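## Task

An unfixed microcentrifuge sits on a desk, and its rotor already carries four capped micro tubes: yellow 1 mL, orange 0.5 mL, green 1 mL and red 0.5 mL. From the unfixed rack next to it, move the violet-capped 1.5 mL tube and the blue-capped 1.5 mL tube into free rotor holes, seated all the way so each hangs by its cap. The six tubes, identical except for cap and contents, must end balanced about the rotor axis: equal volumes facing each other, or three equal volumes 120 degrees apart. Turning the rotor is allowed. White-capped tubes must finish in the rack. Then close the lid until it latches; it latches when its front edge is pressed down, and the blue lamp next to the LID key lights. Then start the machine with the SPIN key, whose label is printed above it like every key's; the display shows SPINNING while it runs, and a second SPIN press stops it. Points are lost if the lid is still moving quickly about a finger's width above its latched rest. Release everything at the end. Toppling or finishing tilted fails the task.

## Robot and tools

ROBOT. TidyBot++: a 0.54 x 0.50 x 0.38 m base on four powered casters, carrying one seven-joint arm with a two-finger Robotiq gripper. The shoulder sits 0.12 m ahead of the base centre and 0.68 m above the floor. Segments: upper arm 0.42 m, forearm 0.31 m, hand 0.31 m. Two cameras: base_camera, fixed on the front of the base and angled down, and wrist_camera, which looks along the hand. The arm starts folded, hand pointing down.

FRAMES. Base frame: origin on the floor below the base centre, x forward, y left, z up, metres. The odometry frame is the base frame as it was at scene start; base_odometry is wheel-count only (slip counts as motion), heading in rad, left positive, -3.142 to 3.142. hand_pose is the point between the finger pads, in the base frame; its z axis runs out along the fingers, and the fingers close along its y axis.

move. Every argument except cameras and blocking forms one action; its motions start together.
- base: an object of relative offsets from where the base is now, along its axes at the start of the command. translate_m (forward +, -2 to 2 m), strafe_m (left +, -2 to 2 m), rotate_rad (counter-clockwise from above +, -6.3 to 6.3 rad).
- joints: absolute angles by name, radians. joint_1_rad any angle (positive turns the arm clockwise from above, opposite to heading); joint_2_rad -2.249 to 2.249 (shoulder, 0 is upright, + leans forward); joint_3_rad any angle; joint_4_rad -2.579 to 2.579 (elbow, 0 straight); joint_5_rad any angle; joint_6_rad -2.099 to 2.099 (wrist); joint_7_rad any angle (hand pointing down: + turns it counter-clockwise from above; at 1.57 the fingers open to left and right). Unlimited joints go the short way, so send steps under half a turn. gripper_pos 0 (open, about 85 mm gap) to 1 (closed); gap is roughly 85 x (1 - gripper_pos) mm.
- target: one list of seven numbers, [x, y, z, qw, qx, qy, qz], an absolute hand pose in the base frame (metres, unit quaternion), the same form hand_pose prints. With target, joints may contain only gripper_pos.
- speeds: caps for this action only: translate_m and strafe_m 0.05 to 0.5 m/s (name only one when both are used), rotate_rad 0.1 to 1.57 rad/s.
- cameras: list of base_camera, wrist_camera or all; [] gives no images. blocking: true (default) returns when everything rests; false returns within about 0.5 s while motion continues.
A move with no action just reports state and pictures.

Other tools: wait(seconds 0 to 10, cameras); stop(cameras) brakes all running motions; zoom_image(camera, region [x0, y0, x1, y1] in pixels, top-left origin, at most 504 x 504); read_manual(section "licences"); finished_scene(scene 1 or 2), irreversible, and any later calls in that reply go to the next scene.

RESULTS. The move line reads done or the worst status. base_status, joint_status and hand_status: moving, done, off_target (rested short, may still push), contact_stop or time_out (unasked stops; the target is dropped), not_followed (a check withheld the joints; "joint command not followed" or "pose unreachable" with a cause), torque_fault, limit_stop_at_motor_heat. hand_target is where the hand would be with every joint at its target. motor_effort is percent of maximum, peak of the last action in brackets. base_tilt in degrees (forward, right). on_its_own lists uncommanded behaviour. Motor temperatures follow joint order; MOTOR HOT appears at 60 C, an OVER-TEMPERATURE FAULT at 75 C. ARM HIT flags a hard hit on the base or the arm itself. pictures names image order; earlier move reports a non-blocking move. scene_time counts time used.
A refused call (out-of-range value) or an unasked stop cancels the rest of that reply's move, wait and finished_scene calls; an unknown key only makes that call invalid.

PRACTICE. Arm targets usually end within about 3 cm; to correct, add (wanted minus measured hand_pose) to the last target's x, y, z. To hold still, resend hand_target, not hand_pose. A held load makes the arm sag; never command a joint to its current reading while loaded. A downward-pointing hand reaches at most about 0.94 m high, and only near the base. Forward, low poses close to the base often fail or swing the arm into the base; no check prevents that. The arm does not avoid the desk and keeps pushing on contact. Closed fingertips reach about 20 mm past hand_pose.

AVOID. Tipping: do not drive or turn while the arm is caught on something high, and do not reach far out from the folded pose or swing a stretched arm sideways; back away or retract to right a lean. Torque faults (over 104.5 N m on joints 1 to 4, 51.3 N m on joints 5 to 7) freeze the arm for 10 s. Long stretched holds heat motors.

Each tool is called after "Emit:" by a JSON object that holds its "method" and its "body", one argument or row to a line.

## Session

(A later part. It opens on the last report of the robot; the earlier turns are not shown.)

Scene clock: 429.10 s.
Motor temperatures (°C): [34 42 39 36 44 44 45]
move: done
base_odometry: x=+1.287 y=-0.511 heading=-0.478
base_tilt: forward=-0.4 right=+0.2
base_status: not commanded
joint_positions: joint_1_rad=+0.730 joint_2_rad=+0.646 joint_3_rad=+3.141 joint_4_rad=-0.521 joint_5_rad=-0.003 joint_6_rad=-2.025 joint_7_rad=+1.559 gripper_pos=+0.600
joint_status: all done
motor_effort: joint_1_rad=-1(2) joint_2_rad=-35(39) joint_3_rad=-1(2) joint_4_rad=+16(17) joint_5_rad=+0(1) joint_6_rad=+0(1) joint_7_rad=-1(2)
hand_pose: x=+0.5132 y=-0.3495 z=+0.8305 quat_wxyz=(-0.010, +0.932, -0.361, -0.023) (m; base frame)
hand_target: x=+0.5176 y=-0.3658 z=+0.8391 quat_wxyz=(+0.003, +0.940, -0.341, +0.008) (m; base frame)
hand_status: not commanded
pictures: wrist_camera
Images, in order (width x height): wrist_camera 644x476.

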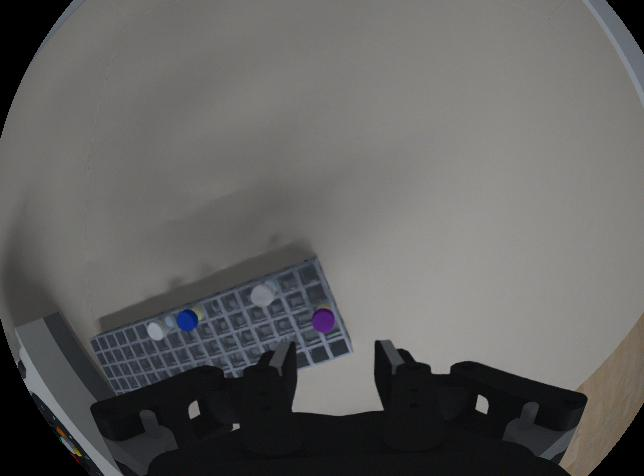

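Emit:
{"method": "move", "body": {
  "joints": {"joint_1_rad": 0.70, "joint_2_rad": 0.555, "joint_4_rad": -0.785, "joint_6_rad": -1.755, "joint_7_rad": 1.62},
  "cameras": ["wrist_camera"]
}}

Emit:
{"method": "zoom_image", "body": {
  "camera": "wrist_camera",
  "region": [230, 240, 430, 420]
}}

Scene clock: 439.50 s.
Motor temperatures (°C): [34 42 39 36 44 44 45]
move: done
base_odometry: x=+1.287 y=-0.511 heading=-0.478
base_tilt: forward=-0.4 right=+0.2
base_status: not commanded
joint_positions: joint_1_rad=+0.722 joint_2_rad=+0.581 joint_3_rad=+3.141 joint_4_rad=-0.768 joint_5_rad=-0.003 joint_6_rad=-1.824 joint_7_rad=+1.559 gripper_pos=+0.600
joint_status: all done
motor_effort: joint_1_rad=-1(1) joint_2_rad=-34(36) joint_3_rad=-1(1) joint_4_rad=+16(17) joint_5_rad=+0(0) joint_6_rad=+0(1) joint_7_rad=-1(2)
hand_pose: x=+0.5167 y=-0.3470 z=+0.7918 quat_wxyz=(-0.007, +0.934, -0.358, -0.014) (m; base frame)
hand_target: x=+0.5346 y=-0.3483 z=+0.8004 quat_wxyz=(+0.009, +0.947, -0.320, +0.022) (m; base frame)
hand_status: not commanded
pictures: wrist_camera
Images, in order (width x height): wrist_camera 644x476.

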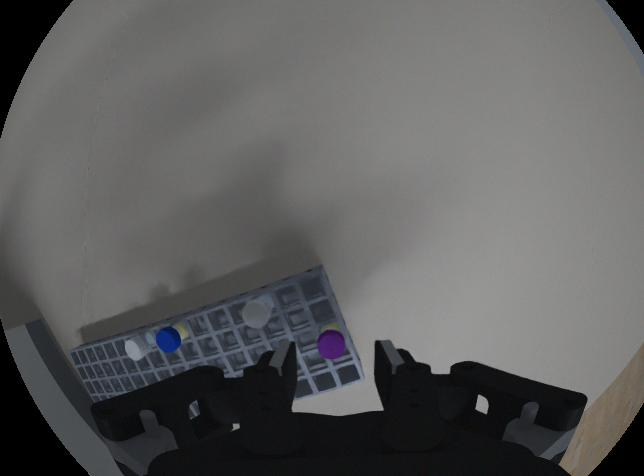

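Scaled by 2.520.

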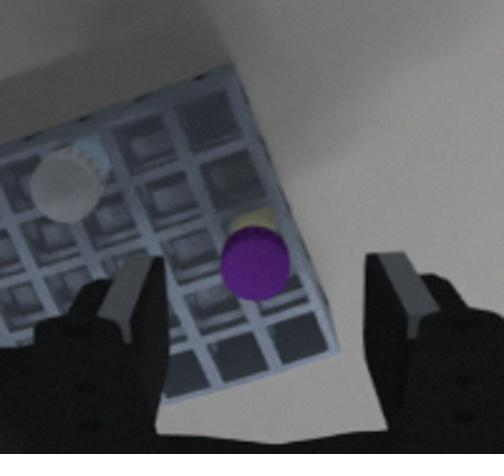

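Emit:
{"method": "move", "body": {
  "joints": {"joint_2_rad": 0.526, "joint_4_rad": -0.917, "joint_6_rad": -1.63, "gripper_pos": 0.70},
  "cameras": ["wrist_camera"]
}}

Emit:
{"method": "zoom_image", "body": {
  "camera": "wrist_camera",
  "region": [230, 240, 430, 420]
}}

Scene clock: 455.77 s.
Motor temperatures (°C): [34 42 39 36 44 44 44]
move: done
base_odometry: x=+1.287 y=-0.511 heading=-0.478
base_tilt: forward=-0.4 right=+0.2
base_status: not commanded
joint_positions: joint_1_rad=+0.722 joint_2_rad=+0.547 joint_3_rad=+3.141 joint_4_rad=-0.898 joint_5_rad=-0.003 joint_6_rad=-1.697 joint_7_rad=+1.559 gripper_pos=+0.700
joint_status: all done
motor_effort: joint_1_rad=-1(1) joint_2_rad=-34(35) joint_3_rad=-1(1) joint_4_rad=+17(17) joint_5_rad=+0(1) joint_6_rad=+0(1) joint_7_rad=+0(1)
hand_pose: x=+0.5187 y=-0.3487 z=+0.7694 quat_wxyz=(-0.001, +0.934, -0.358, +0.000) (m; base frame)
hand_target: x=+0.5362 y=-0.3497 z=+0.7752 quat_wxyz=(+0.013, +0.947, -0.319, +0.032) (m; base frame)
hand_status: not commanded
pictures: wrist_camera
Images, in order (width x height): wrist_camera 644x476.

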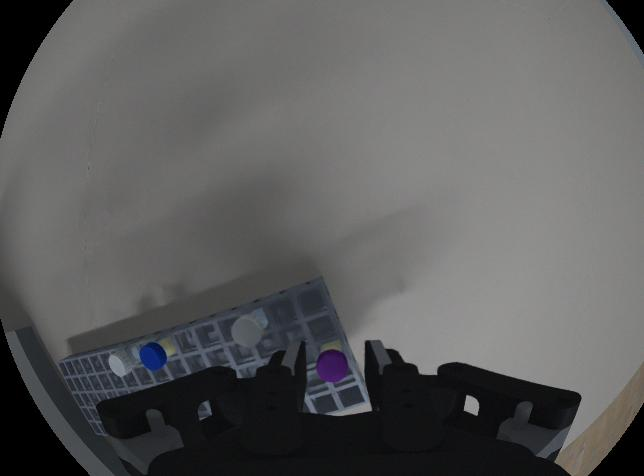

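Scaled by 2.520.

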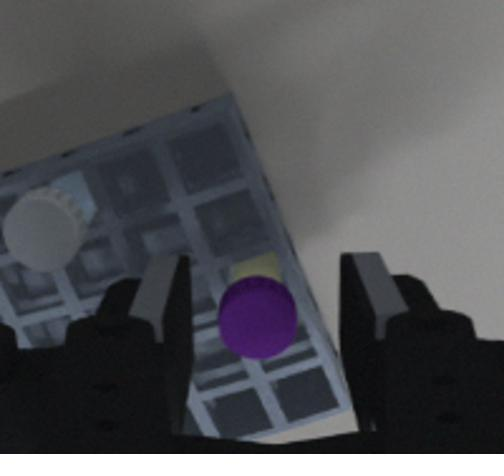

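Emit:
{"method": "move", "body": {
  "joints": {"joint_2_rad": 0.535},
  "cameras": []
}}

Emit:
{"method": "move", "body": {
  "joints": {"gripper_pos": 0.80},
  "cameras": []
}}

Emit:
{"method": "move", "body": {
  "joints": {"gripper_pos": 0.86},
  "cameras": ["wrist_camera"]
}}

Scene clock: 461.97 s.
Motor temperatures (°C): [33 42 39 36 44 44 44]
move: done
base_odometry: x=+1.287 y=-0.511 heading=-0.478
base_tilt: forward=-0.4 right=+0.2
base_status: not commanded
joint_positions: joint_1_rad=+0.722 joint_2_rad=+0.547 joint_3_rad=+3.141 joint_4_rad=-0.899 joint_5_rad=-0.003 joint_6_rad=-1.695 joint_7_rad=+1.559 gripper_pos=+0.700
joint_status: all done
motor_effort: joint_1_rad=-1(1) joint_2_rad=-34(34) joint_3_rad=-1(1) joint_4_rad=+17(17) joint_5_rad=+0(0) joint_6_rad=+0(0) joint_7_rad=-1(1)
hand_pose: x=+0.5192 y=-0.3491 z=+0.7693 quat_wxyz=(-0.001, +0.934, -0.358, +0.001) (m; base frame)
hand_target: x=+0.5369 y=-0.3502 z=+0.7703 quat_wxyz=(+0.011, +0.947, -0.320, +0.028) (m; base frame)
hand_status: not commanded
pictures: none
No camera images: "cameras" was empty.

Scene clock: 462.50 s.
Motor temperatures (°C): [33 42 39 36 44 44 44]
move: done
base_odometry: x=+1.287 y=-0.511 heading=-0.478
base_tilt: forward=-0.4 right=+0.2
base_status: not commanded
joint_positions: joint_1_rad=+0.722 joint_2_rad=+0.547 joint_3_rad=+3.141 joint_4_rad=-0.899 joint_5_rad=-0.003 joint_6_rad=-1.695 joint_7_rad=+1.559 gripper_pos=+0.800
joint_status: all done
motor_effort: joint_1_rad=+0(1) joint_2_rad=-34(34) joint_3_rad=-1(1) joint_4_rad=+16(17) joint_5_rad=+0(0) joint_6_rad=+0(0) joint_7_rad=-1(1)
hand_pose: x=+0.5192 y=-0.3491 z=+0.7693 quat_wxyz=(-0.001, +0.934, -0.358, +0.001) (m; base frame)
hand_target: x=+0.5369 y=-0.3502 z=+0.7703 quat_wxyz=(+0.011, +0.947, -0.320, +0.028) (m; base frame)
hand_status: not commanded
pictures: none
No camera images: "cameras" was empty.

Scene clock: 462.97 s.
Motor temperatures (°C): [33 42 39 36 44 44 44]
move: done
base_odometry: x=+1.287 y=-0.511 heading=-0.478
base_tilt: forward=-0.4 right=+0.2
base_status: not commanded
joint_positions: joint_1_rad=+0.722 joint_2_rad=+0.547 joint_3_rad=+3.141 joint_4_rad=-0.899 joint_5_rad=-0.003 joint_6_rad=-1.695 joint_7_rad=+1.559 gripper_pos=+0.860
joint_status: all done
motor_effort: joint_1_rad=+0(1) joint_2_rad=-34(34) joint_3_rad=-1(1) joint_4_rad=+16(17) joint_5_rad=+0(1) joint_6_rad=+0(0) joint_7_rad=+0(1)
hand_pose: x=+0.5192 y=-0.3491 z=+0.7693 quat_wxyz=(-0.001, +0.934, -0.358, +0.001) (m; base frame)
hand_target: x=+0.5369 y=-0.3502 z=+0.7703 quat_wxyz=(+0.011, +0.947, -0.320, +0.028) (m; base frame)
hand_status: not commanded
pictures: wrist_camera
Images, in order (width x height): wrist_camera 644x476.

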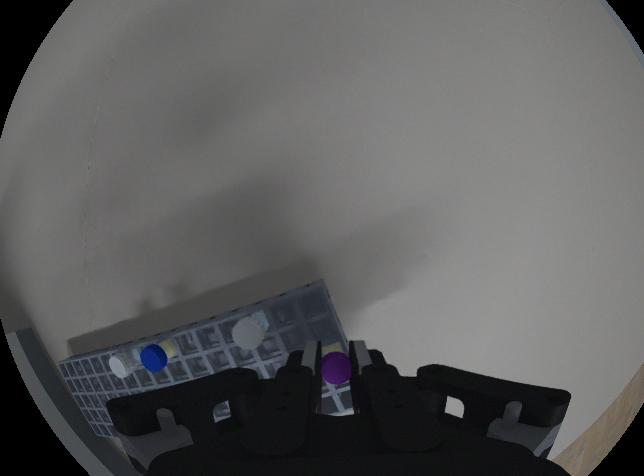

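Emit:
{"method": "zoom_image", "body": {
  "camera": "wrist_camera",
  "region": [270, 300, 400, 420]
}}

Scaled by 3.877.

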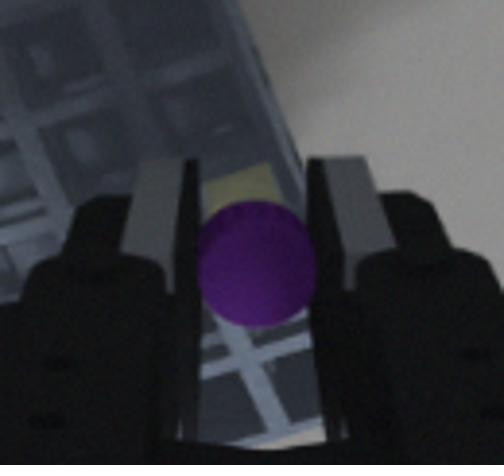

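Emit:
{"method": "move", "body": {
  "joints": {"gripper_pos": 0.91},
  "cameras": ["wrist_camera"]
}}

Scene clock: 466.93 s.
Motor temperatures (°C): [33 42 39 36 44 44 44]
move: done
base_odometry: x=+1.287 y=-0.511 heading=-0.478
base_tilt: forward=-0.4 right=+0.2
base_status: not commanded
joint_positions: joint_1_rad=+0.721 joint_2_rad=+0.546 joint_3_rad=+3.141 joint_4_rad=-0.899 joint_5_rad=-0.003 joint_6_rad=-1.695 joint_7_rad=+1.559 gripper_pos=+0.895
joint_status: all done
motor_effort: joint_1_rad=-1(1) joint_2_rad=-33(34) joint_3_rad=-1(1) joint_4_rad=+16(17) joint_5_rad=+0(1) joint_6_rad=+0(1) joint_7_rad=-1(2)
hand_pose: x=+0.5194 y=-0.3489 z=+0.7694 quat_wxyz=(-0.001, +0.934, -0.358, +0.001) (m; base frame)
hand_target: x=+0.5369 y=-0.3502 z=+0.7703 quat_wxyz=(+0.011, +0.947, -0.320, +0.028) (m; base frame)
hand_status: not commanded
pictures: wrist_camera
Images, in order (width x height): wrist_camera 644x476.

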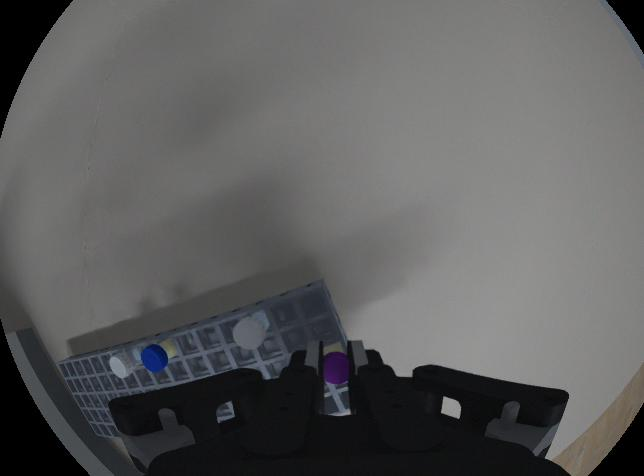

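Emit:
{"method": "move", "body": {
  "joints": {"gripper_pos": 0.96},
  "cameras": ["wrist_camera"]
}}

Emit:
{"method": "zoom_image", "body": {
  "camera": "wrist_camera",
  "region": [270, 300, 400, 420]
}}

Scene clock: 470.37 s.
Motor temperatures (°C): [33 43 39 36 44 44 44]
move: off_target
base_odometry: x=+1.287 y=-0.511 heading=-0.478
base_tilt: forward=-0.4 right=+0.2
base_status: not commanded
joint_positions: joint_1_rad=+0.721 joint_2_rad=+0.546 joint_3_rad=+3.141 joint_4_rad=-0.899 joint_5_rad=-0.003 joint_6_rad=-1.695 joint_7_rad=+1.559 gripper_pos=+0.911
joint_status: gripper_pos off_target (ended at +0.911, target +0.960)
motor_effort: joint_1_rad=-1(1) joint_2_rad=-33(33) joint_3_rad=-1(2) joint_4_rad=+16(16) joint_5_rad=+0(1) joint_6_rad=+0(0) joint_7_rad=-1(2)
hand_pose: x=+0.5195 y=-0.3487 z=+0.7695 quat_wxyz=(-0.001, +0.934, -0.358, +0.001) (m; base frame)
hand_target: x=+0.5369 y=-0.3502 z=+0.7703 quat_wxyz=(+0.011, +0.947, -0.320, +0.028) (m; base frame)
hand_status: not commanded
pictures: wrist_camera
Images, in order (width x height): wrist_camera 644x476.

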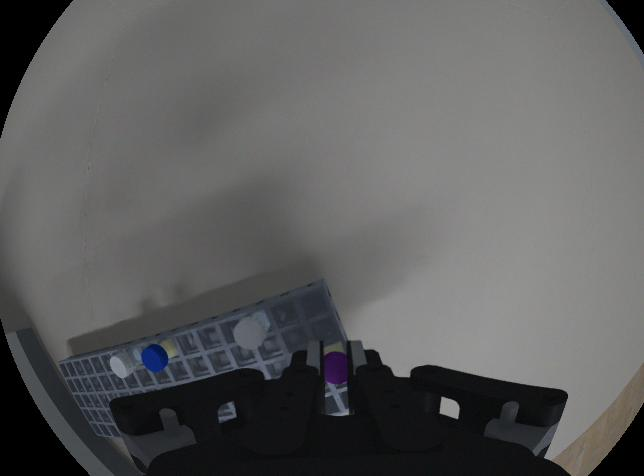

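Scaled by 3.877.

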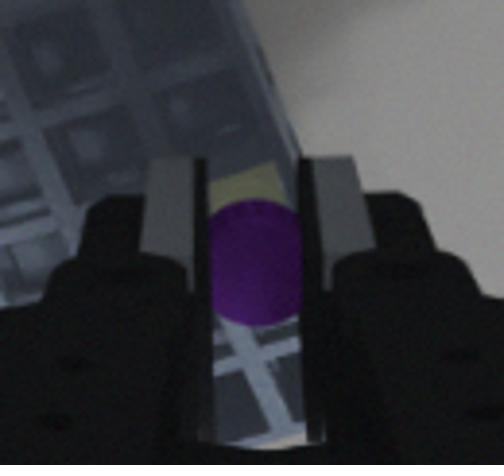

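Emit:
{"method": "move", "body": {
  "joints": {"joint_2_rad": 0.545, "joint_4_rad": -0.82, "joint_6_rad": -1.80},
  "cameras": []
}}

Emit:
{"method": "move", "body": {
  "joints": {"joint_2_rad": 0.56, "joint_4_rad": -0.752, "joint_6_rad": -1.87},
  "cameras": ["wrist_camera"]
}}

Scene clock: 479.53 s.
Motor temperatures (°C): [33 43 39 36 44 44 44]
move: done
base_odometry: x=+1.287 y=-0.511 heading=-0.478
base_tilt: forward=-0.4 right=+0.2
base_status: not commanded
joint_positions: joint_1_rad=+0.721 joint_2_rad=+0.548 joint_3_rad=+3.141 joint_4_rad=-0.826 joint_5_rad=-0.003 joint_6_rad=-1.753 joint_7_rad=+1.559 gripper_pos=+0.911
joint_status: all done
motor_effort: joint_1_rad=-1(1) joint_2_rad=-34(35) joint_3_rad=-1(2) joint_4_rad=+16(18) joint_5_rad=+0(0) joint_6_rad=+1(1) joint_7_rad=+0(2)
hand_pose: x=+0.5202 y=-0.3493 z=+0.7911 quat_wxyz=(+0.001, +0.934, -0.358, +0.007) (m; base frame)
hand_target: x=+0.5165 y=-0.3330 z=+0.7946 quat_wxyz=(-0.004, +0.947, -0.320, -0.011) (m; base frame)
hand_status: not commanded
pictures: none
No camera images: "cameras" was empty.

Scene clock: 480.33 s.
Motor temperatures (°C): [33 43 39 36 44 44 44]
move: done
base_odometry: x=+1.287 y=-0.511 heading=-0.478
base_tilt: forward=-0.4 right=+0.2
base_status: not commanded
joint_positions: joint_1_rad=+0.721 joint_2_rad=+0.554 joint_3_rad=+3.141 joint_4_rad=-0.759 joint_5_rad=-0.003 joint_6_rad=-1.806 joint_7_rad=+1.559 gripper_pos=+0.911
joint_status: all done
motor_effort: joint_1_rad=+0(1) joint_2_rad=-34(35) joint_3_rad=+0(1) joint_4_rad=+16(18) joint_5_rad=+0(1) joint_6_rad=+0(1) joint_7_rad=-1(1)
hand_pose: x=+0.5205 y=-0.3496 z=+0.8083 quat_wxyz=(+0.002, +0.934, -0.358, +0.011) (m; base frame)
hand_target: x=+0.5136 y=-0.3306 z=+0.8077 quat_wxyz=(-0.007, +0.947, -0.320, -0.019) (m; base frame)
hand_status: not commanded
pictures: wrist_camera
Images, in order (width x height): wrist_camera 644x476.

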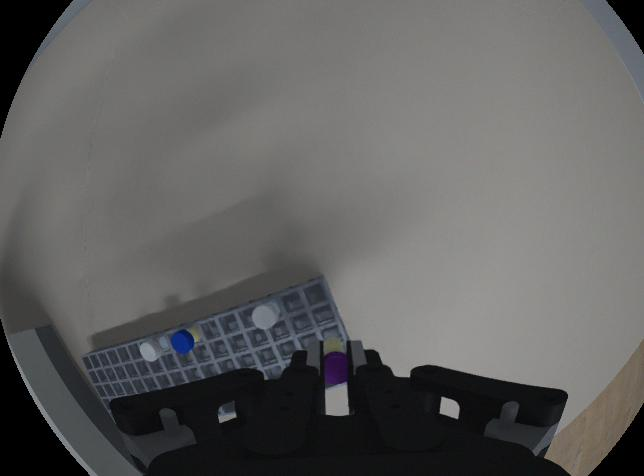

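Emit:
{"method": "move", "body": {
  "joints": {"joint_2_rad": 0.605, "joint_4_rad": -0.515, "joint_6_rad": -2.05},
  "cameras": ["wrist_camera"]
}}

Scene clock: 488.67 s.
Motor temperatures (°C): [33 43 39 36 44 44 44]
move: done
base_odometry: x=+1.287 y=-0.511 heading=-0.478
base_tilt: forward=-0.4 right=+0.2
base_status: not commanded
joint_positions: joint_1_rad=+0.721 joint_2_rad=+0.594 joint_3_rad=+3.141 joint_4_rad=-0.525 joint_5_rad=-0.003 joint_6_rad=-1.982 joint_7_rad=+1.559 gripper_pos=+0.911
joint_status: all done
motor_effort: joint_1_rad=+0(1) joint_2_rad=-34(35) joint_3_rad=-1(1) joint_4_rad=+15(17) joint_5_rad=+0(0) joint_6_rad=+1(2) joint_7_rad=+0(1)
hand_pose: x=+0.5193 y=-0.3486 z=+0.8568 quat_wxyz=(+0.006, +0.934, -0.357, +0.019) (m; base frame)
hand_target: x=+0.5126 y=-0.3297 z=+0.8537 quat_wxyz=(-0.005, +0.947, -0.320, -0.013) (m; base frame)
hand_status: not commanded
pictures: wrist_camera
Images, in order (width x height): wrist_camera 644x476.

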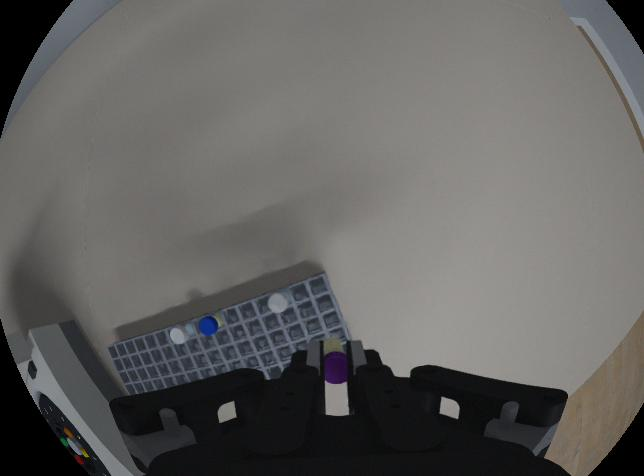

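Emit:
{"method": "move", "body": {
  "joints": {"joint_2_rad": -0.285, "joint_4_rad": -1.752, "joint_6_rad": -0.82, "joint_7_rad": 1.63},
  "cameras": []
}}

Emit:
{"method": "move", "body": {
  "joints": {"joint_1_rad": -0.005},
  "cameras": ["wrist_camera"]
}}

Emit:
{"method": "zoom_image", "body": {
  "camera": "wrist_camera",
  "region": [230, 230, 440, 420]
}}

Scene clock: 499.20 s.
Motor temperatures (°C): [33 43 39 36 44 44 44]
move: done
base_odometry: x=+1.287 y=-0.511 heading=-0.478
base_tilt: forward=-0.4 right=+0.2
base_status: not commanded
joint_positions: joint_1_rad=+0.721 joint_2_rad=-0.268 joint_3_rad=+3.141 joint_4_rad=-1.733 joint_5_rad=-0.003 joint_6_rad=-0.884 joint_7_rad=+1.559 gripper_pos=+0.911
joint_status: all done
motor_effort: joint_1_rad=-1(1) joint_2_rad=-10(35) joint_3_rad=+0(1) joint_4_rad=+21(22) joint_5_rad=+0(1) joint_6_rad=+7(7) joint_7_rad=-1(2)
hand_pose: x=+0.4380 y=-0.2774 z=+0.9022 quat_wxyz=(+0.133, +0.861, -0.330, +0.362) (m; base frame)
hand_target: x=+0.4481 y=-0.2755 z=+0.9138 quat_wxyz=(+0.154, +0.864, -0.287, +0.385) (m; base frame)
hand_status: not commanded
pictures: none
No camera images: "cameras" was empty.

Scene clock: 501.17 s.
Motor temperatures (°C): [33 43 39 36 44 44 44]
move: done
base_odometry: x=+1.287 y=-0.511 heading=-0.478
base_tilt: forward=-0.4 right=+0.2
base_status: not commanded
joint_positions: joint_1_rad=+0.017 joint_2_rad=-0.268 joint_3_rad=+3.141 joint_4_rad=-1.733 joint_5_rad=-0.003 joint_6_rad=-0.881 joint_7_rad=+1.559 gripper_pos=+0.911
joint_status: all done
motor_effort: joint_1_rad=+0(2) joint_2_rad=-10(10) joint_3_rad=-1(1) joint_4_rad=+20(21) joint_5_rad=+0(1) joint_6_rad=+7(7) joint_7_rad=+0(2)
hand_pose: x=+0.5423 y=-0.0051 z=+0.9028 quat_wxyz=(+0.000, +0.922, -0.013, +0.387) (m; base frame)
hand_target: x=+0.5482 y=+0.0035 z=+0.9138 quat_wxyz=(+0.011, +0.910, +0.029, +0.414) (m; base frame)
hand_status: not commanded
pictures: wrist_camera
Images, in order (width x height): wrist_camera 644x476.

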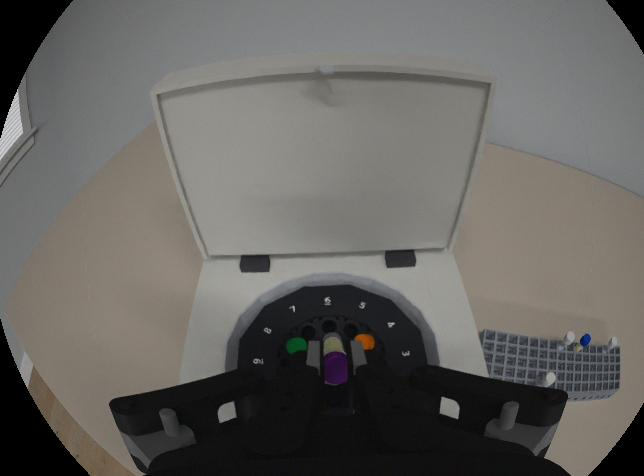

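Scaled by 2.400.

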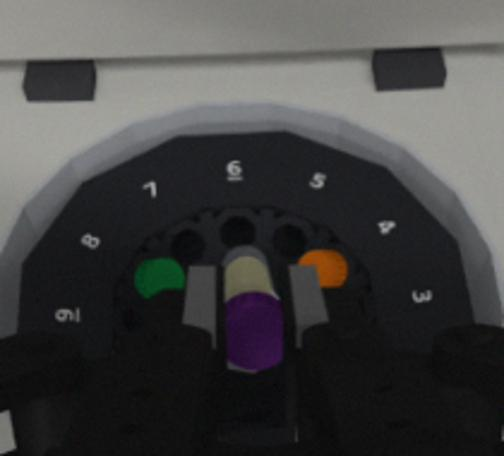

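Emit:
{"method": "move", "body": {
  "joints": {"joint_2_rad": -0.222, "joint_4_rad": -1.81, "joint_6_rad": -0.71},
  "cameras": ["wrist_camera"]
}}

Emit:
{"method": "zoom_image", "body": {
  "camera": "wrist_camera",
  "region": [240, 280, 430, 420]
}}

Scene clock: 516.40 s.
Motor temperatures (°C): [33 42 39 36 44 44 44]
move: done
base_odometry: x=+1.287 y=-0.511 heading=-0.478
base_tilt: forward=-0.4 right=+0.2
base_status: not commanded
joint_positions: joint_1_rad=+0.017 joint_2_rad=-0.225 joint_3_rad=+3.141 joint_4_rad=-1.795 joint_5_rad=-0.003 joint_6_rad=-0.769 joint_7_rad=+1.559 gripper_pos=+0.911
joint_status: all done
motor_effort: joint_1_rad=-1(1) joint_2_rad=-11(13) joint_3_rad=+0(1) joint_4_rad=+21(22) joint_5_rad=+0(0) joint_6_rad=+7(8) joint_7_rad=-1(2)
hand_pose: x=+0.5633 y=-0.0055 z=+0.8763 quat_wxyz=(+0.000, +0.920, -0.014, +0.391) (m; base frame)
hand_target: x=+0.5732 y=+0.0036 z=+0.8799 quat_wxyz=(+0.011, +0.912, +0.029, +0.409) (m; base frame)
hand_status: not commanded
pictures: wrist_camera
Images, in order (width x height): wrist_camera 644x476.

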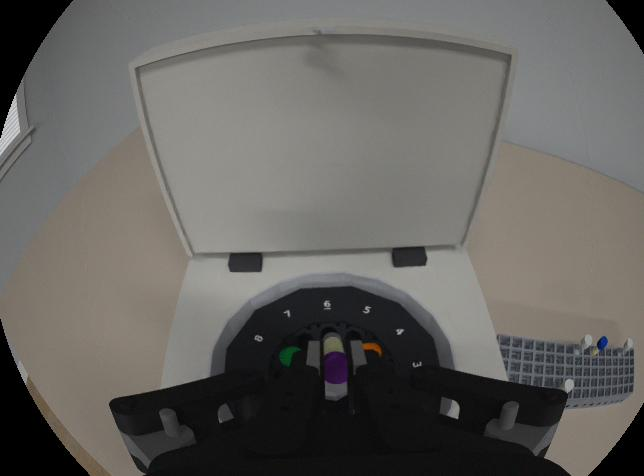

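Scaled by 2.653.

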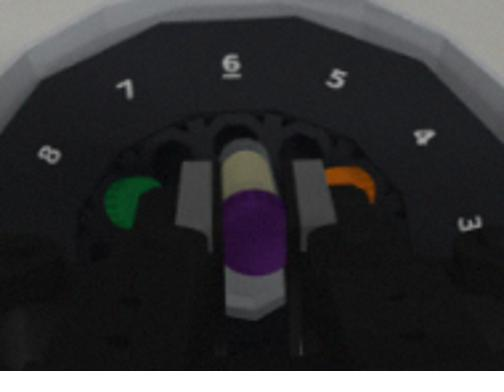

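Emit:
{"method": "move", "body": {
  "joints": {"joint_2_rad": -0.190, "joint_4_rad": -1.812, "joint_6_rad": -0.685},
  "cameras": ["wrist_camera"]
}}

Emit:
{"method": "zoom_image", "body": {
  "camera": "wrist_camera",
  "region": [260, 290, 410, 410]
}}

Scene clock: 539.20 s.
Motor temperatures (°C): [33 42 39 36 44 44 44]
move: done
base_odometry: x=+1.287 y=-0.511 heading=-0.478
base_tilt: forward=-0.4 right=+0.2
base_status: not commanded
joint_positions: joint_1_rad=+0.017 joint_2_rad=-0.200 joint_3_rad=+3.141 joint_4_rad=-1.795 joint_5_rad=-0.003 joint_6_rad=-0.744 joint_7_rad=+1.559 gripper_pos=+0.911
joint_status: all done
motor_effort: joint_1_rad=+0(1) joint_2_rad=-12(14) joint_3_rad=+0(1) joint_4_rad=+21(21) joint_5_rad=+0(0) joint_6_rad=+7(8) joint_7_rad=-1(1)
hand_pose: x=+0.5735 y=-0.0057 z=+0.8702 quat_wxyz=(+0.000, +0.920, -0.014, +0.391) (m; base frame)
hand_target: x=+0.5842 y=+0.0037 z=+0.8699 quat_wxyz=(+0.011, +0.914, +0.029, +0.405) (m; base frame)
hand_status: not commanded
pictures: wrist_camera
Images, in order (width x height): wrist_camera 644x476.

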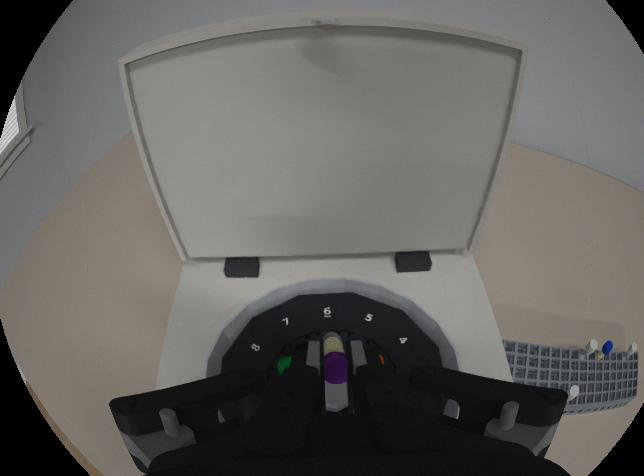

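Scaled by 3.360.

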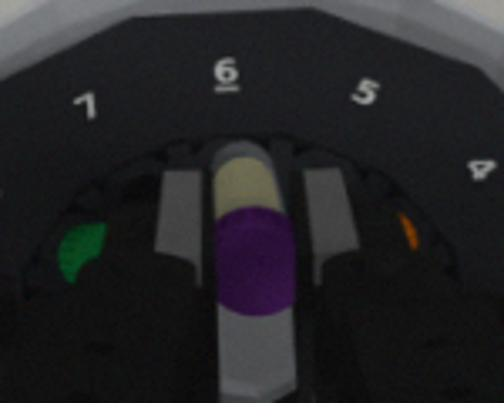

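Emit:
{"method": "zoom_image", "body": {
  "camera": "wrist_camera",
  "region": [300, 310, 370, 370]
}}

Scaled by 7.200.

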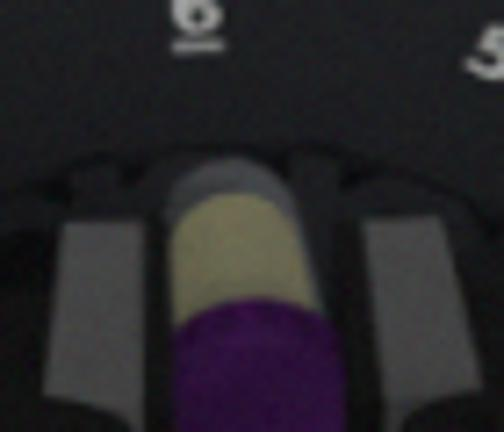

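Emit:
{"method": "move", "body": {
  "joints": {"joint_2_rad": -0.167, "joint_4_rad": -1.812, "joint_6_rad": -0.67},
  "cameras": ["wrist_camera"]
}}

Emit:
{"method": "zoom_image", "body": {
  "camera": "wrist_camera",
  "region": [290, 310, 380, 390]
}}

Scene clock: 549.43 s.
Motor temperatures (°C): [33 42 39 36 44 44 44]
move: done
base_odometry: x=+1.287 y=-0.511 heading=-0.478
base_tilt: forward=-0.4 right=+0.2
base_status: not commanded
joint_positions: joint_1_rad=+0.017 joint_2_rad=-0.178 joint_3_rad=+3.141 joint_4_rad=-1.795 joint_5_rad=-0.003 joint_6_rad=-0.729 joint_7_rad=+1.559 gripper_pos=+0.911
joint_status: all done
motor_effort: joint_1_rad=-1(1) joint_2_rad=-13(14) joint_3_rad=+0(1) joint_4_rad=+21(21) joint_5_rad=+0(0) joint_6_rad=+7(7) joint_7_rad=-1(2)
hand_pose: x=+0.5806 y=-0.0059 z=+0.8635 quat_wxyz=(+0.000, +0.922, -0.014, +0.387) (m; base frame)
hand_target: x=+0.5915 y=+0.0037 z=+0.8625 quat_wxyz=(+0.011, +0.915, +0.029, +0.401) (m; base frame)
hand_status: not commanded
pictures: wrist_camera
Images, in order (width x height): wrist_camera 644x476.

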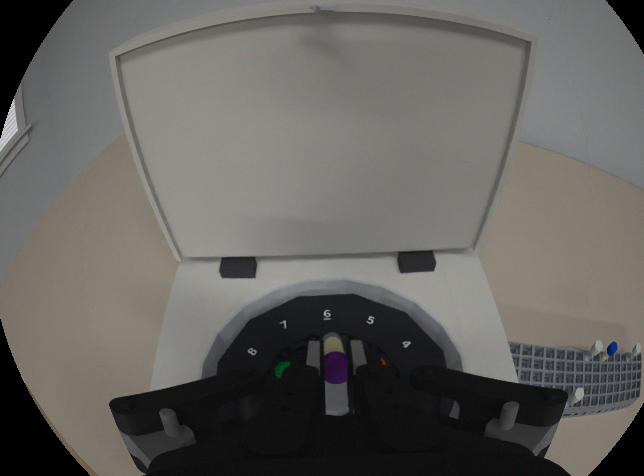

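Scaled by 5.600.

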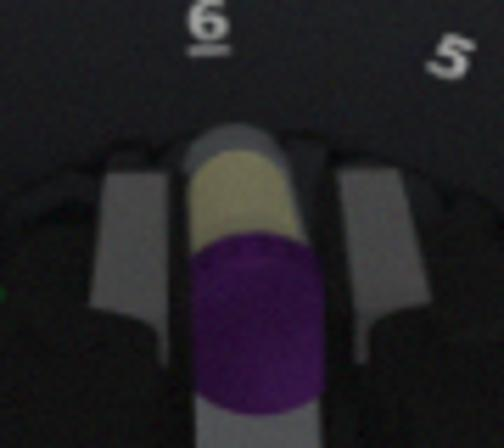

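Emit:
{"method": "move", "body": {
  "joints": {"joint_1_rad": -0.008, "joint_2_rad": -0.159, "joint_4_rad": -1.825, "joint_6_rad": -0.658},
  "cameras": ["wrist_camera"]
}}

Emit:
{"method": "zoom_image", "body": {
  "camera": "wrist_camera",
  "region": [290, 310, 380, 390]
}}

Scene clock: 570.47 s.
Motor temperatures (°C): [33 41 39 36 44 44 44]
move: done
base_odometry: x=+1.287 y=-0.511 heading=-0.478
base_tilt: forward=-0.4 right=+0.2
base_status: not commanded
joint_positions: joint_1_rad=+0.015 joint_2_rad=-0.173 joint_3_rad=+3.141 joint_4_rad=-1.808 joint_5_rad=-0.003 joint_6_rad=-0.716 joint_7_rad=+1.559 gripper_pos=+0.911
joint_status: all done
motor_effort: joint_1_rad=-1(1) joint_2_rad=-13(14) joint_3_rad=+0(1) joint_4_rad=+21(21) joint_5_rad=+0(0) joint_6_rad=+7(7) joint_7_rad=+0(2)
hand_pose: x=+0.5814 y=-0.0048 z=+0.8567 quat_wxyz=(-0.001, +0.923, -0.013, +0.385) (m; base frame)
hand_target: x=+0.5924 y=+0.0051 z=+0.8545 quat_wxyz=(+0.010, +0.917, +0.031, +0.397) (m; base frame)
hand_status: not commanded
pictures: wrist_camera
Images, in order (width x height): wrist_camera 644x476.

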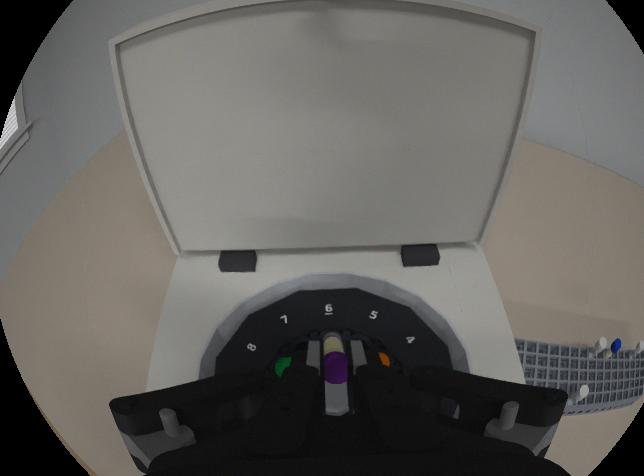

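Scaled by 5.600.

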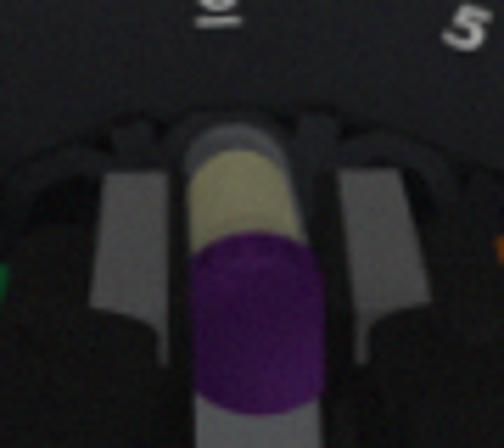

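Emit:
{"method": "move", "body": {
  "joints": {"joint_1_rad": -0.012, "joint_2_rad": -0.141, "joint_4_rad": -1.836, "joint_6_rad": -0.628},
  "cameras": ["wrist_camera"]
}}

Emit:
{"method": "zoom_image", "body": {
  "camera": "wrist_camera",
  "region": [290, 310, 380, 390]
}}

Scene clock: 580.77 s.
Motor temperatures (°C): [33 41 39 36 44 44 44]
move: done
base_odometry: x=+1.287 y=-0.511 heading=-0.478
base_tilt: forward=-0.4 right=+0.2
base_status: not commanded
joint_positions: joint_1_rad=+0.011 joint_2_rad=-0.153 joint_3_rad=+3.141 joint_4_rad=-1.818 joint_5_rad=-0.003 joint_6_rad=-0.684 joint_7_rad=+1.559 gripper_pos=+0.911
joint_status: all done
motor_effort: joint_1_rad=-1(1) joint_2_rad=-14(15) joint_3_rad=+0(1) joint_4_rad=+21(21) joint_5_rad=+0(0) joint_6_rad=+7(7) joint_7_rad=-1(2)
hand_pose: x=+0.5895 y=-0.0031 z=+0.8495 quat_wxyz=(-0.001, +0.922, -0.011, +0.386) (m; base frame)
hand_target: x=+0.5991 y=+0.0071 z=+0.8468 quat_wxyz=(+0.009, +0.917, +0.033, +0.398) (m; base frame)
hand_status: not commanded
pictures: wrist_camera
Images, in order (width x height): wrist_camera 644x476.

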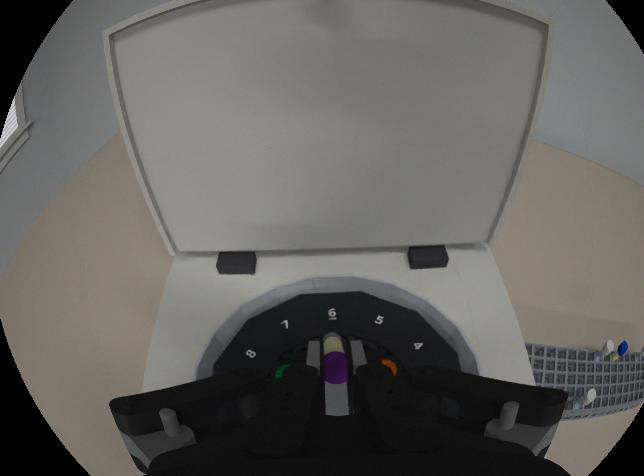

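Scaled by 5.600.

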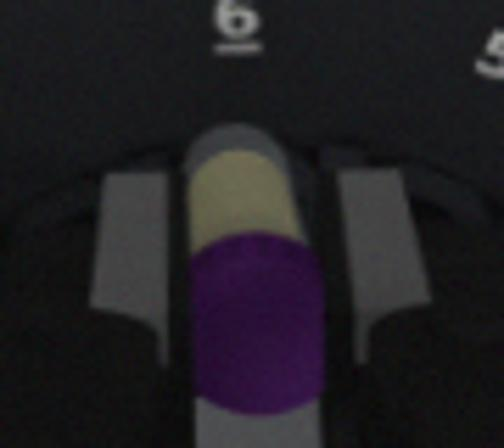

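Emit:
{"method": "move", "body": {
  "joints": {"joint_1_rad": -0.012, "joint_2_rad": -0.160, "joint_4_rad": -1.851, "joint_6_rad": -0.615},
  "cameras": ["wrist_camera"]
}}

Emit:
{"method": "zoom_image", "body": {
  "camera": "wrist_camera",
  "region": [290, 310, 380, 390]
}}

Scene clock: 606.27 s.
Motor temperatures (°C): [33 41 39 36 44 44 44]
move: done
base_odometry: x=+1.287 y=-0.511 heading=-0.478
base_tilt: forward=-0.4 right=+0.2
base_status: not commanded
joint_positions: joint_1_rad=+0.011 joint_2_rad=-0.156 joint_3_rad=+3.141 joint_4_rad=-1.834 joint_5_rad=-0.003 joint_6_rad=-0.673 joint_7_rad=+1.559 gripper_pos=+0.911
joint_status: all done
motor_effort: joint_1_rad=-1(1) joint_2_rad=-14(15) joint_3_rad=+0(1) joint_4_rad=+21(22) joint_5_rad=+0(0) joint_6_rad=+7(7) joint_7_rad=-1(1)
hand_pose: x=+0.5874 y=-0.0031 z=+0.8446 quat_wxyz=(-0.001, +0.923, -0.011, +0.385) (m; base frame)
hand_target: x=+0.5949 y=+0.0071 z=+0.8507 quat_wxyz=(+0.010, +0.913, +0.033, +0.406) (m; base frame)
hand_status: not commanded
pictures: wrist_camera
Images, in order (width x height): wrist_camera 644x476.

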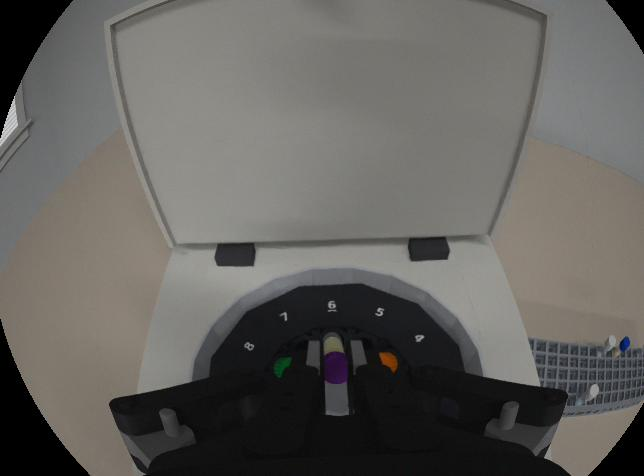

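Scaled by 5.600.

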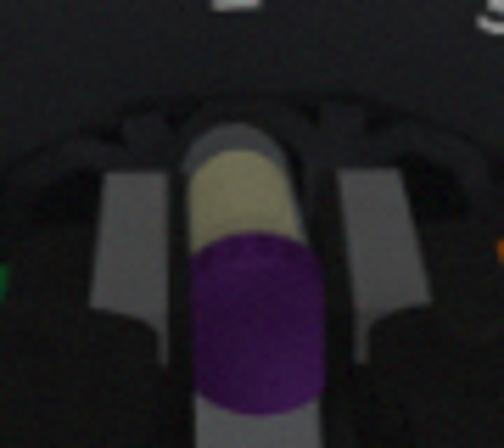

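Emit:
{"method": "move", "body": {
  "joints": {"joint_1_rad": -0.012, "joint_2_rad": -0.125, "joint_4_rad": -1.861, "joint_6_rad": -0.585},
  "cameras": ["wrist_camera"]
}}

Emit:
{"method": "zoom_image", "body": {
  "camera": "wrist_camera",
  "region": [290, 310, 380, 390]
}}

Scene clock: 612.87 s.
Motor temperatures (°C): [33 41 39 36 44 44 44]
move: done
base_odometry: x=+1.287 y=-0.511 heading=-0.478
base_tilt: forward=-0.4 right=+0.2
base_status: not commanded
joint_positions: joint_1_rad=+0.011 joint_2_rad=-0.152 joint_3_rad=+3.141 joint_4_rad=-1.838 joint_5_rad=-0.003 joint_6_rad=-0.654 joint_7_rad=+1.559 gripper_pos=+0.911
joint_status: all done
motor_effort: joint_1_rad=-1(1) joint_2_rad=-9(14) joint_3_rad=-1(1) joint_4_rad=+20(22) joint_5_rad=+0(0) joint_6_rad=+9(10) joint_7_rad=-1(1)
hand_pose: x=+0.5912 y=-0.0032 z=+0.8448 quat_wxyz=(-0.001, +0.921, -0.011, +0.390) (m; base frame)
hand_target: x=+0.6043 y=+0.0072 z=+0.8354 quat_wxyz=(+0.009, +0.916, +0.033, +0.399) (m; base frame)
hand_status: not commanded
pictures: wrist_camera
Images, in order (width x height): wrist_camera 644x476.

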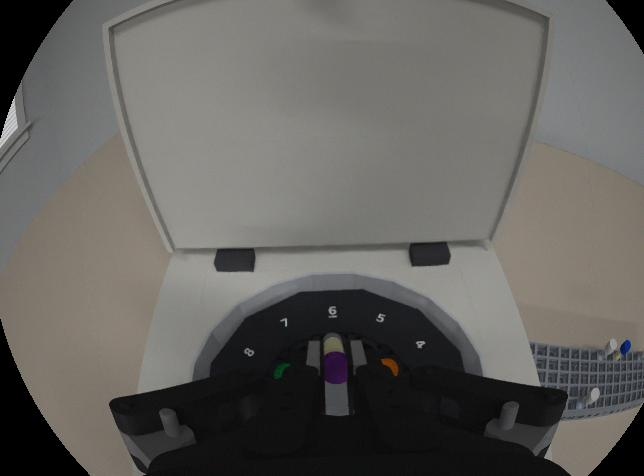

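Scaled by 5.600.

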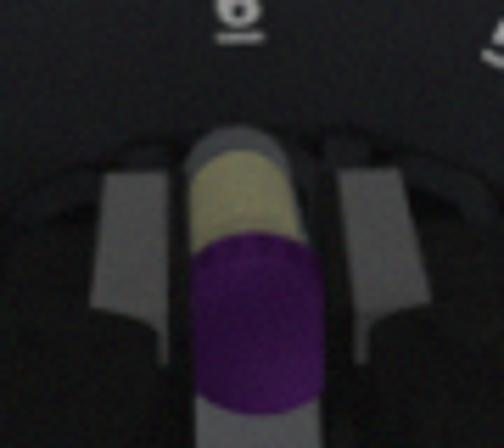

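Emit:
{"method": "move", "body": {
  "joints": {"joint_2_rad": -0.145, "joint_4_rad": -1.864, "joint_6_rad": -0.600},
  "cameras": ["wrist_camera"]
}}

Emit:
{"method": "zoom_image", "body": {
  "camera": "wrist_camera",
  "region": [290, 310, 380, 390]
}}

Scene clock: 644.23 s.
Motor temperatures (°C): [33 40 39 36 44 44 44]
move: done
base_odometry: x=+1.287 y=-0.511 heading=-0.478
base_tilt: forward=-0.4 right=+0.2
base_status: not commanded
joint_positions: joint_1_rad=+0.011 joint_2_rad=-0.153 joint_3_rad=+3.141 joint_4_rad=-1.841 joint_5_rad=-0.003 joint_6_rad=-0.652 joint_7_rad=+1.559 gripper_pos=+0.911
joint_status: all done
motor_effort: joint_1_rad=-1(1) joint_2_rad=-10(11) joint_3_rad=-1(1) joint_4_rad=+19(20) joint_5_rad=+0(0) joint_6_rad=+7(9) joint_7_rad=+0(1)
hand_pose: x=+0.5907 y=-0.0032 z=+0.8445 quat_wxyz=(-0.001, +0.921, -0.011, +0.390) (m; base frame)
hand_target: x=+0.5972 y=+0.0071 z=+0.8400 quat_wxyz=(+0.009, +0.916, +0.033, +0.400) (m; base frame)
hand_status: not commanded
pictures: wrist_camera
Images, in order (width x height): wrist_camera 644x476.

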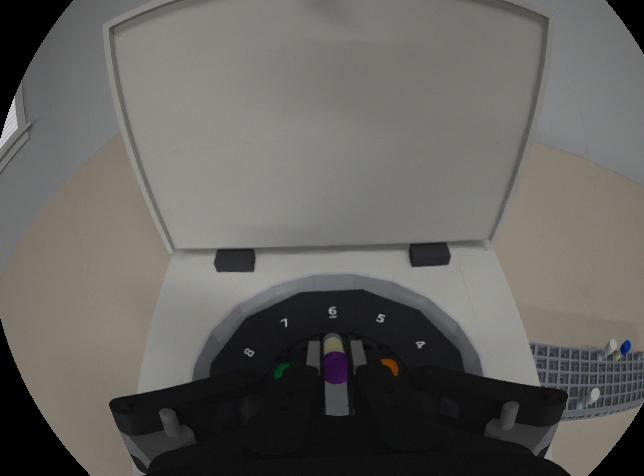

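Scaled by 5.600.

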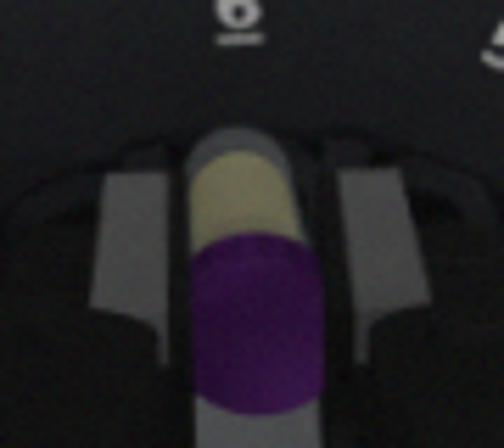

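Emit:
{"method": "move", "body": {
  "joints": {"joint_2_rad": -0.175, "joint_4_rad": -1.840, "joint_6_rad": -0.740},
  "cameras": ["wrist_camera"]
}}

Emit:
{"method": "zoom_image", "body": {
  "camera": "wrist_camera",
  "region": [290, 310, 380, 390]
}}

Scene clock: 669.00 s.
Motor temperatures (°C): [33 40 39 36 44 44 44]
move: done
base_odometry: x=+1.287 y=-0.511 heading=-0.478
base_tilt: forward=-0.4 right=+0.2
base_status: not commanded
joint_positions: joint_1_rad=+0.010 joint_2_rad=-0.159 joint_3_rad=+3.141 joint_4_rad=-1.831 joint_5_rad=-0.003 joint_6_rad=-0.710 joint_7_rad=+1.559 gripper_pos=+0.912
joint_status: all done
motor_effort: joint_1_rad=-1(1) joint_2_rad=-13(14) joint_3_rad=+0(1) joint_4_rad=+19(21) joint_5_rad=+0(1) joint_6_rad=+6(7) joint_7_rad=+0(1)
hand_pose: x=+0.5796 y=-0.0027 z=+0.8397 quat_wxyz=(-0.001, +0.929, -0.011, +0.371) (m; base frame)
hand_target: x=+0.5678 y=+0.0067 z=+0.8360 quat_wxyz=(+0.009, +0.932, +0.033, +0.360) (m; base frame)
hand_status: not commanded
pictures: wrist_camera
Images, in order (width x height): wrist_camera 644x476.

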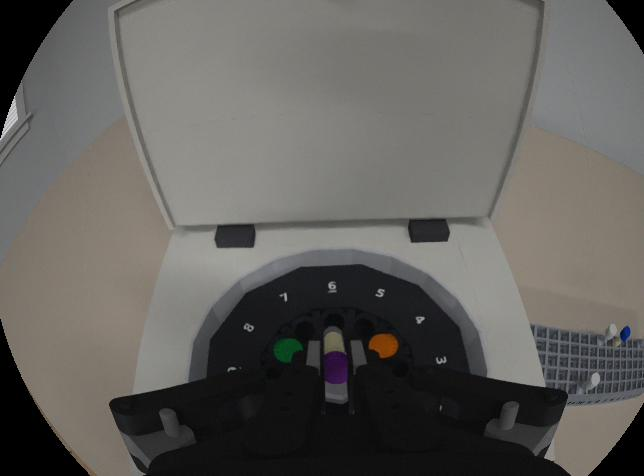

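Scaled by 5.600.

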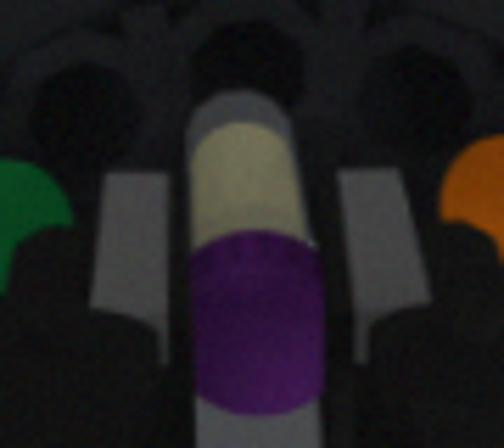

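Emit:
{"method": "move", "body": {
  "joints": {"joint_2_rad": -0.195, "joint_4_rad": -1.815, "joint_6_rad": -0.745},
  "cameras": ["wrist_camera"]
}}

Scene clock: 690.57 s.
Motor temperatures (°C): [33 40 39 36 44 44 44]
move: done
base_odometry: x=+1.287 y=-0.511 heading=-0.478
base_tilt: forward=-0.4 right=+0.2
base_status: not commanded
joint_positions: joint_1_rad=+0.010 joint_2_rad=-0.178 joint_3_rad=+3.141 joint_4_rad=-1.819 joint_5_rad=-0.003 joint_6_rad=-0.710 joint_7_rad=+1.559 gripper_pos=+0.912
joint_status: all done
motor_effort: joint_1_rad=-1(1) joint_2_rad=-13(15) joint_3_rad=+0(1) joint_4_rad=+20(22) joint_5_rad=+0(0) joint_6_rad=+7(7) joint_7_rad=-1(1)
hand_pose: x=+0.5793 y=-0.0027 z=+0.8547 quat_wxyz=(-0.002, +0.923, -0.011, +0.385) (m; base frame)
hand_target: x=+0.5696 y=+0.0068 z=+0.8571 quat_wxyz=(+0.009, +0.925, +0.033, +0.379) (m; base frame)
hand_status: not commanded
pictures: wrist_camera
Images, in order (width x height): wrist_camera 644x476.

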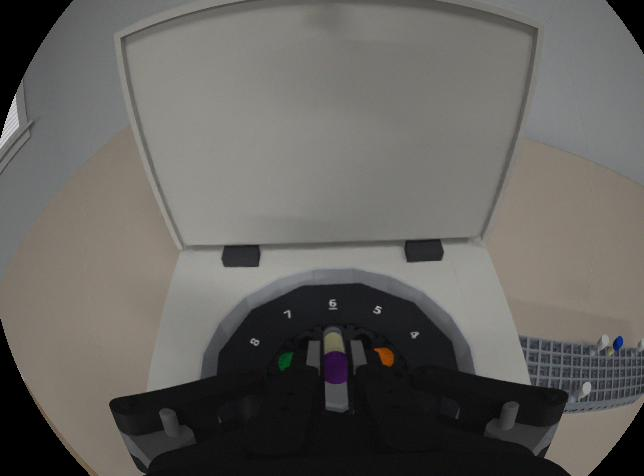

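Emit:
{"method": "zoom_image", "body": {
  "camera": "wrist_camera",
  "region": [270, 290, 400, 420]
}}

Scaled by 3.877.

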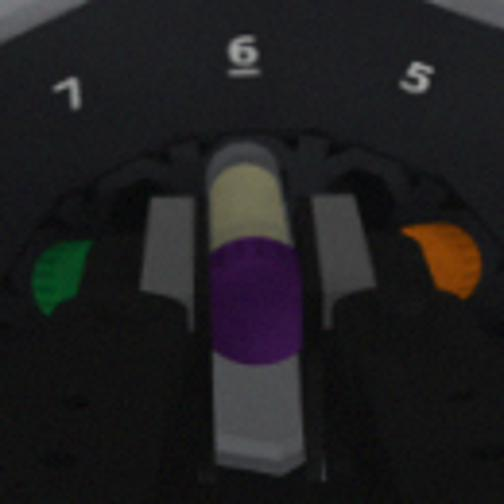

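Emit:
{"method": "move", "body": {
  "joints": {"joint_2_rad": -0.121, "joint_4_rad": -1.726, "joint_6_rad": -0.875},
  "cameras": ["wrist_camera"]
}}

Emit:
{"method": "zoom_image", "body": {
  "camera": "wrist_camera",
  "region": [270, 290, 400, 420]
}}

Scene clock: 713.80 s.
Motor temperatures (°C): [33 40 39 36 44 44 44]
move: done
base_odometry: x=+1.287 y=-0.511 heading=-0.478
base_tilt: forward=-0.4 right=+0.2
base_status: not commanded
joint_positions: joint_1_rad=+0.010 joint_2_rad=-0.131 joint_3_rad=+3.141 joint_4_rad=-1.732 joint_5_rad=-0.003 joint_6_rad=-0.806 joint_7_rad=+1.559 gripper_pos=+0.912
joint_status: all done
motor_effort: joint_1_rad=-1(1) joint_2_rad=-14(16) joint_3_rad=-1(1) joint_4_rad=+20(21) joint_5_rad=+0(0) joint_6_rad=+6(7) joint_7_rad=-2(2)
hand_pose: x=+0.5867 y=-0.0027 z=+0.8582 quat_wxyz=(-0.002, +0.933, -0.011, +0.359) (m; base frame)
hand_target: x=+0.5736 y=+0.0068 z=+0.8431 quat_wxyz=(+0.008, +0.945, +0.034, +0.325) (m; base frame)
hand_status: not commanded
pictures: wrist_camera
Images, in order (width x height): wrist_camera 644x476.

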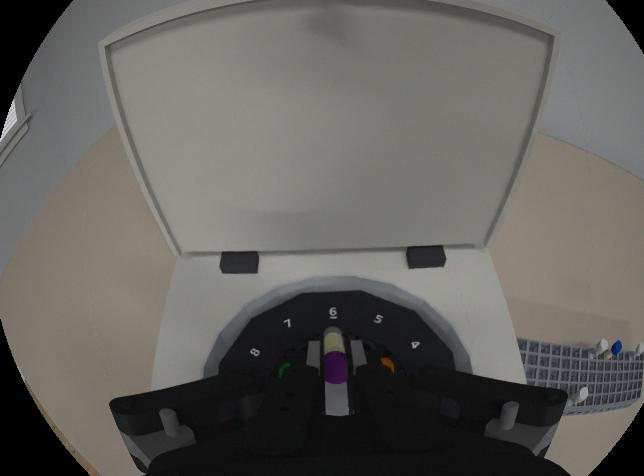

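Scaled by 3.877.

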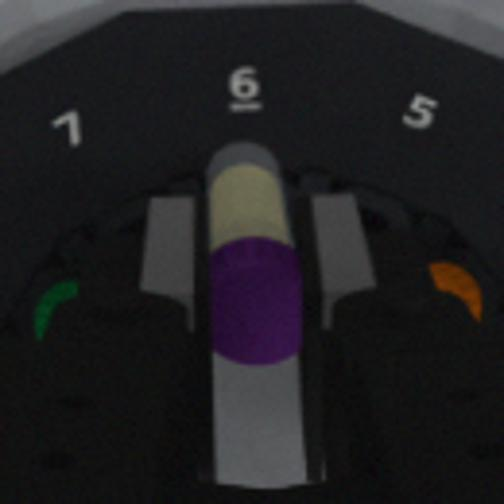

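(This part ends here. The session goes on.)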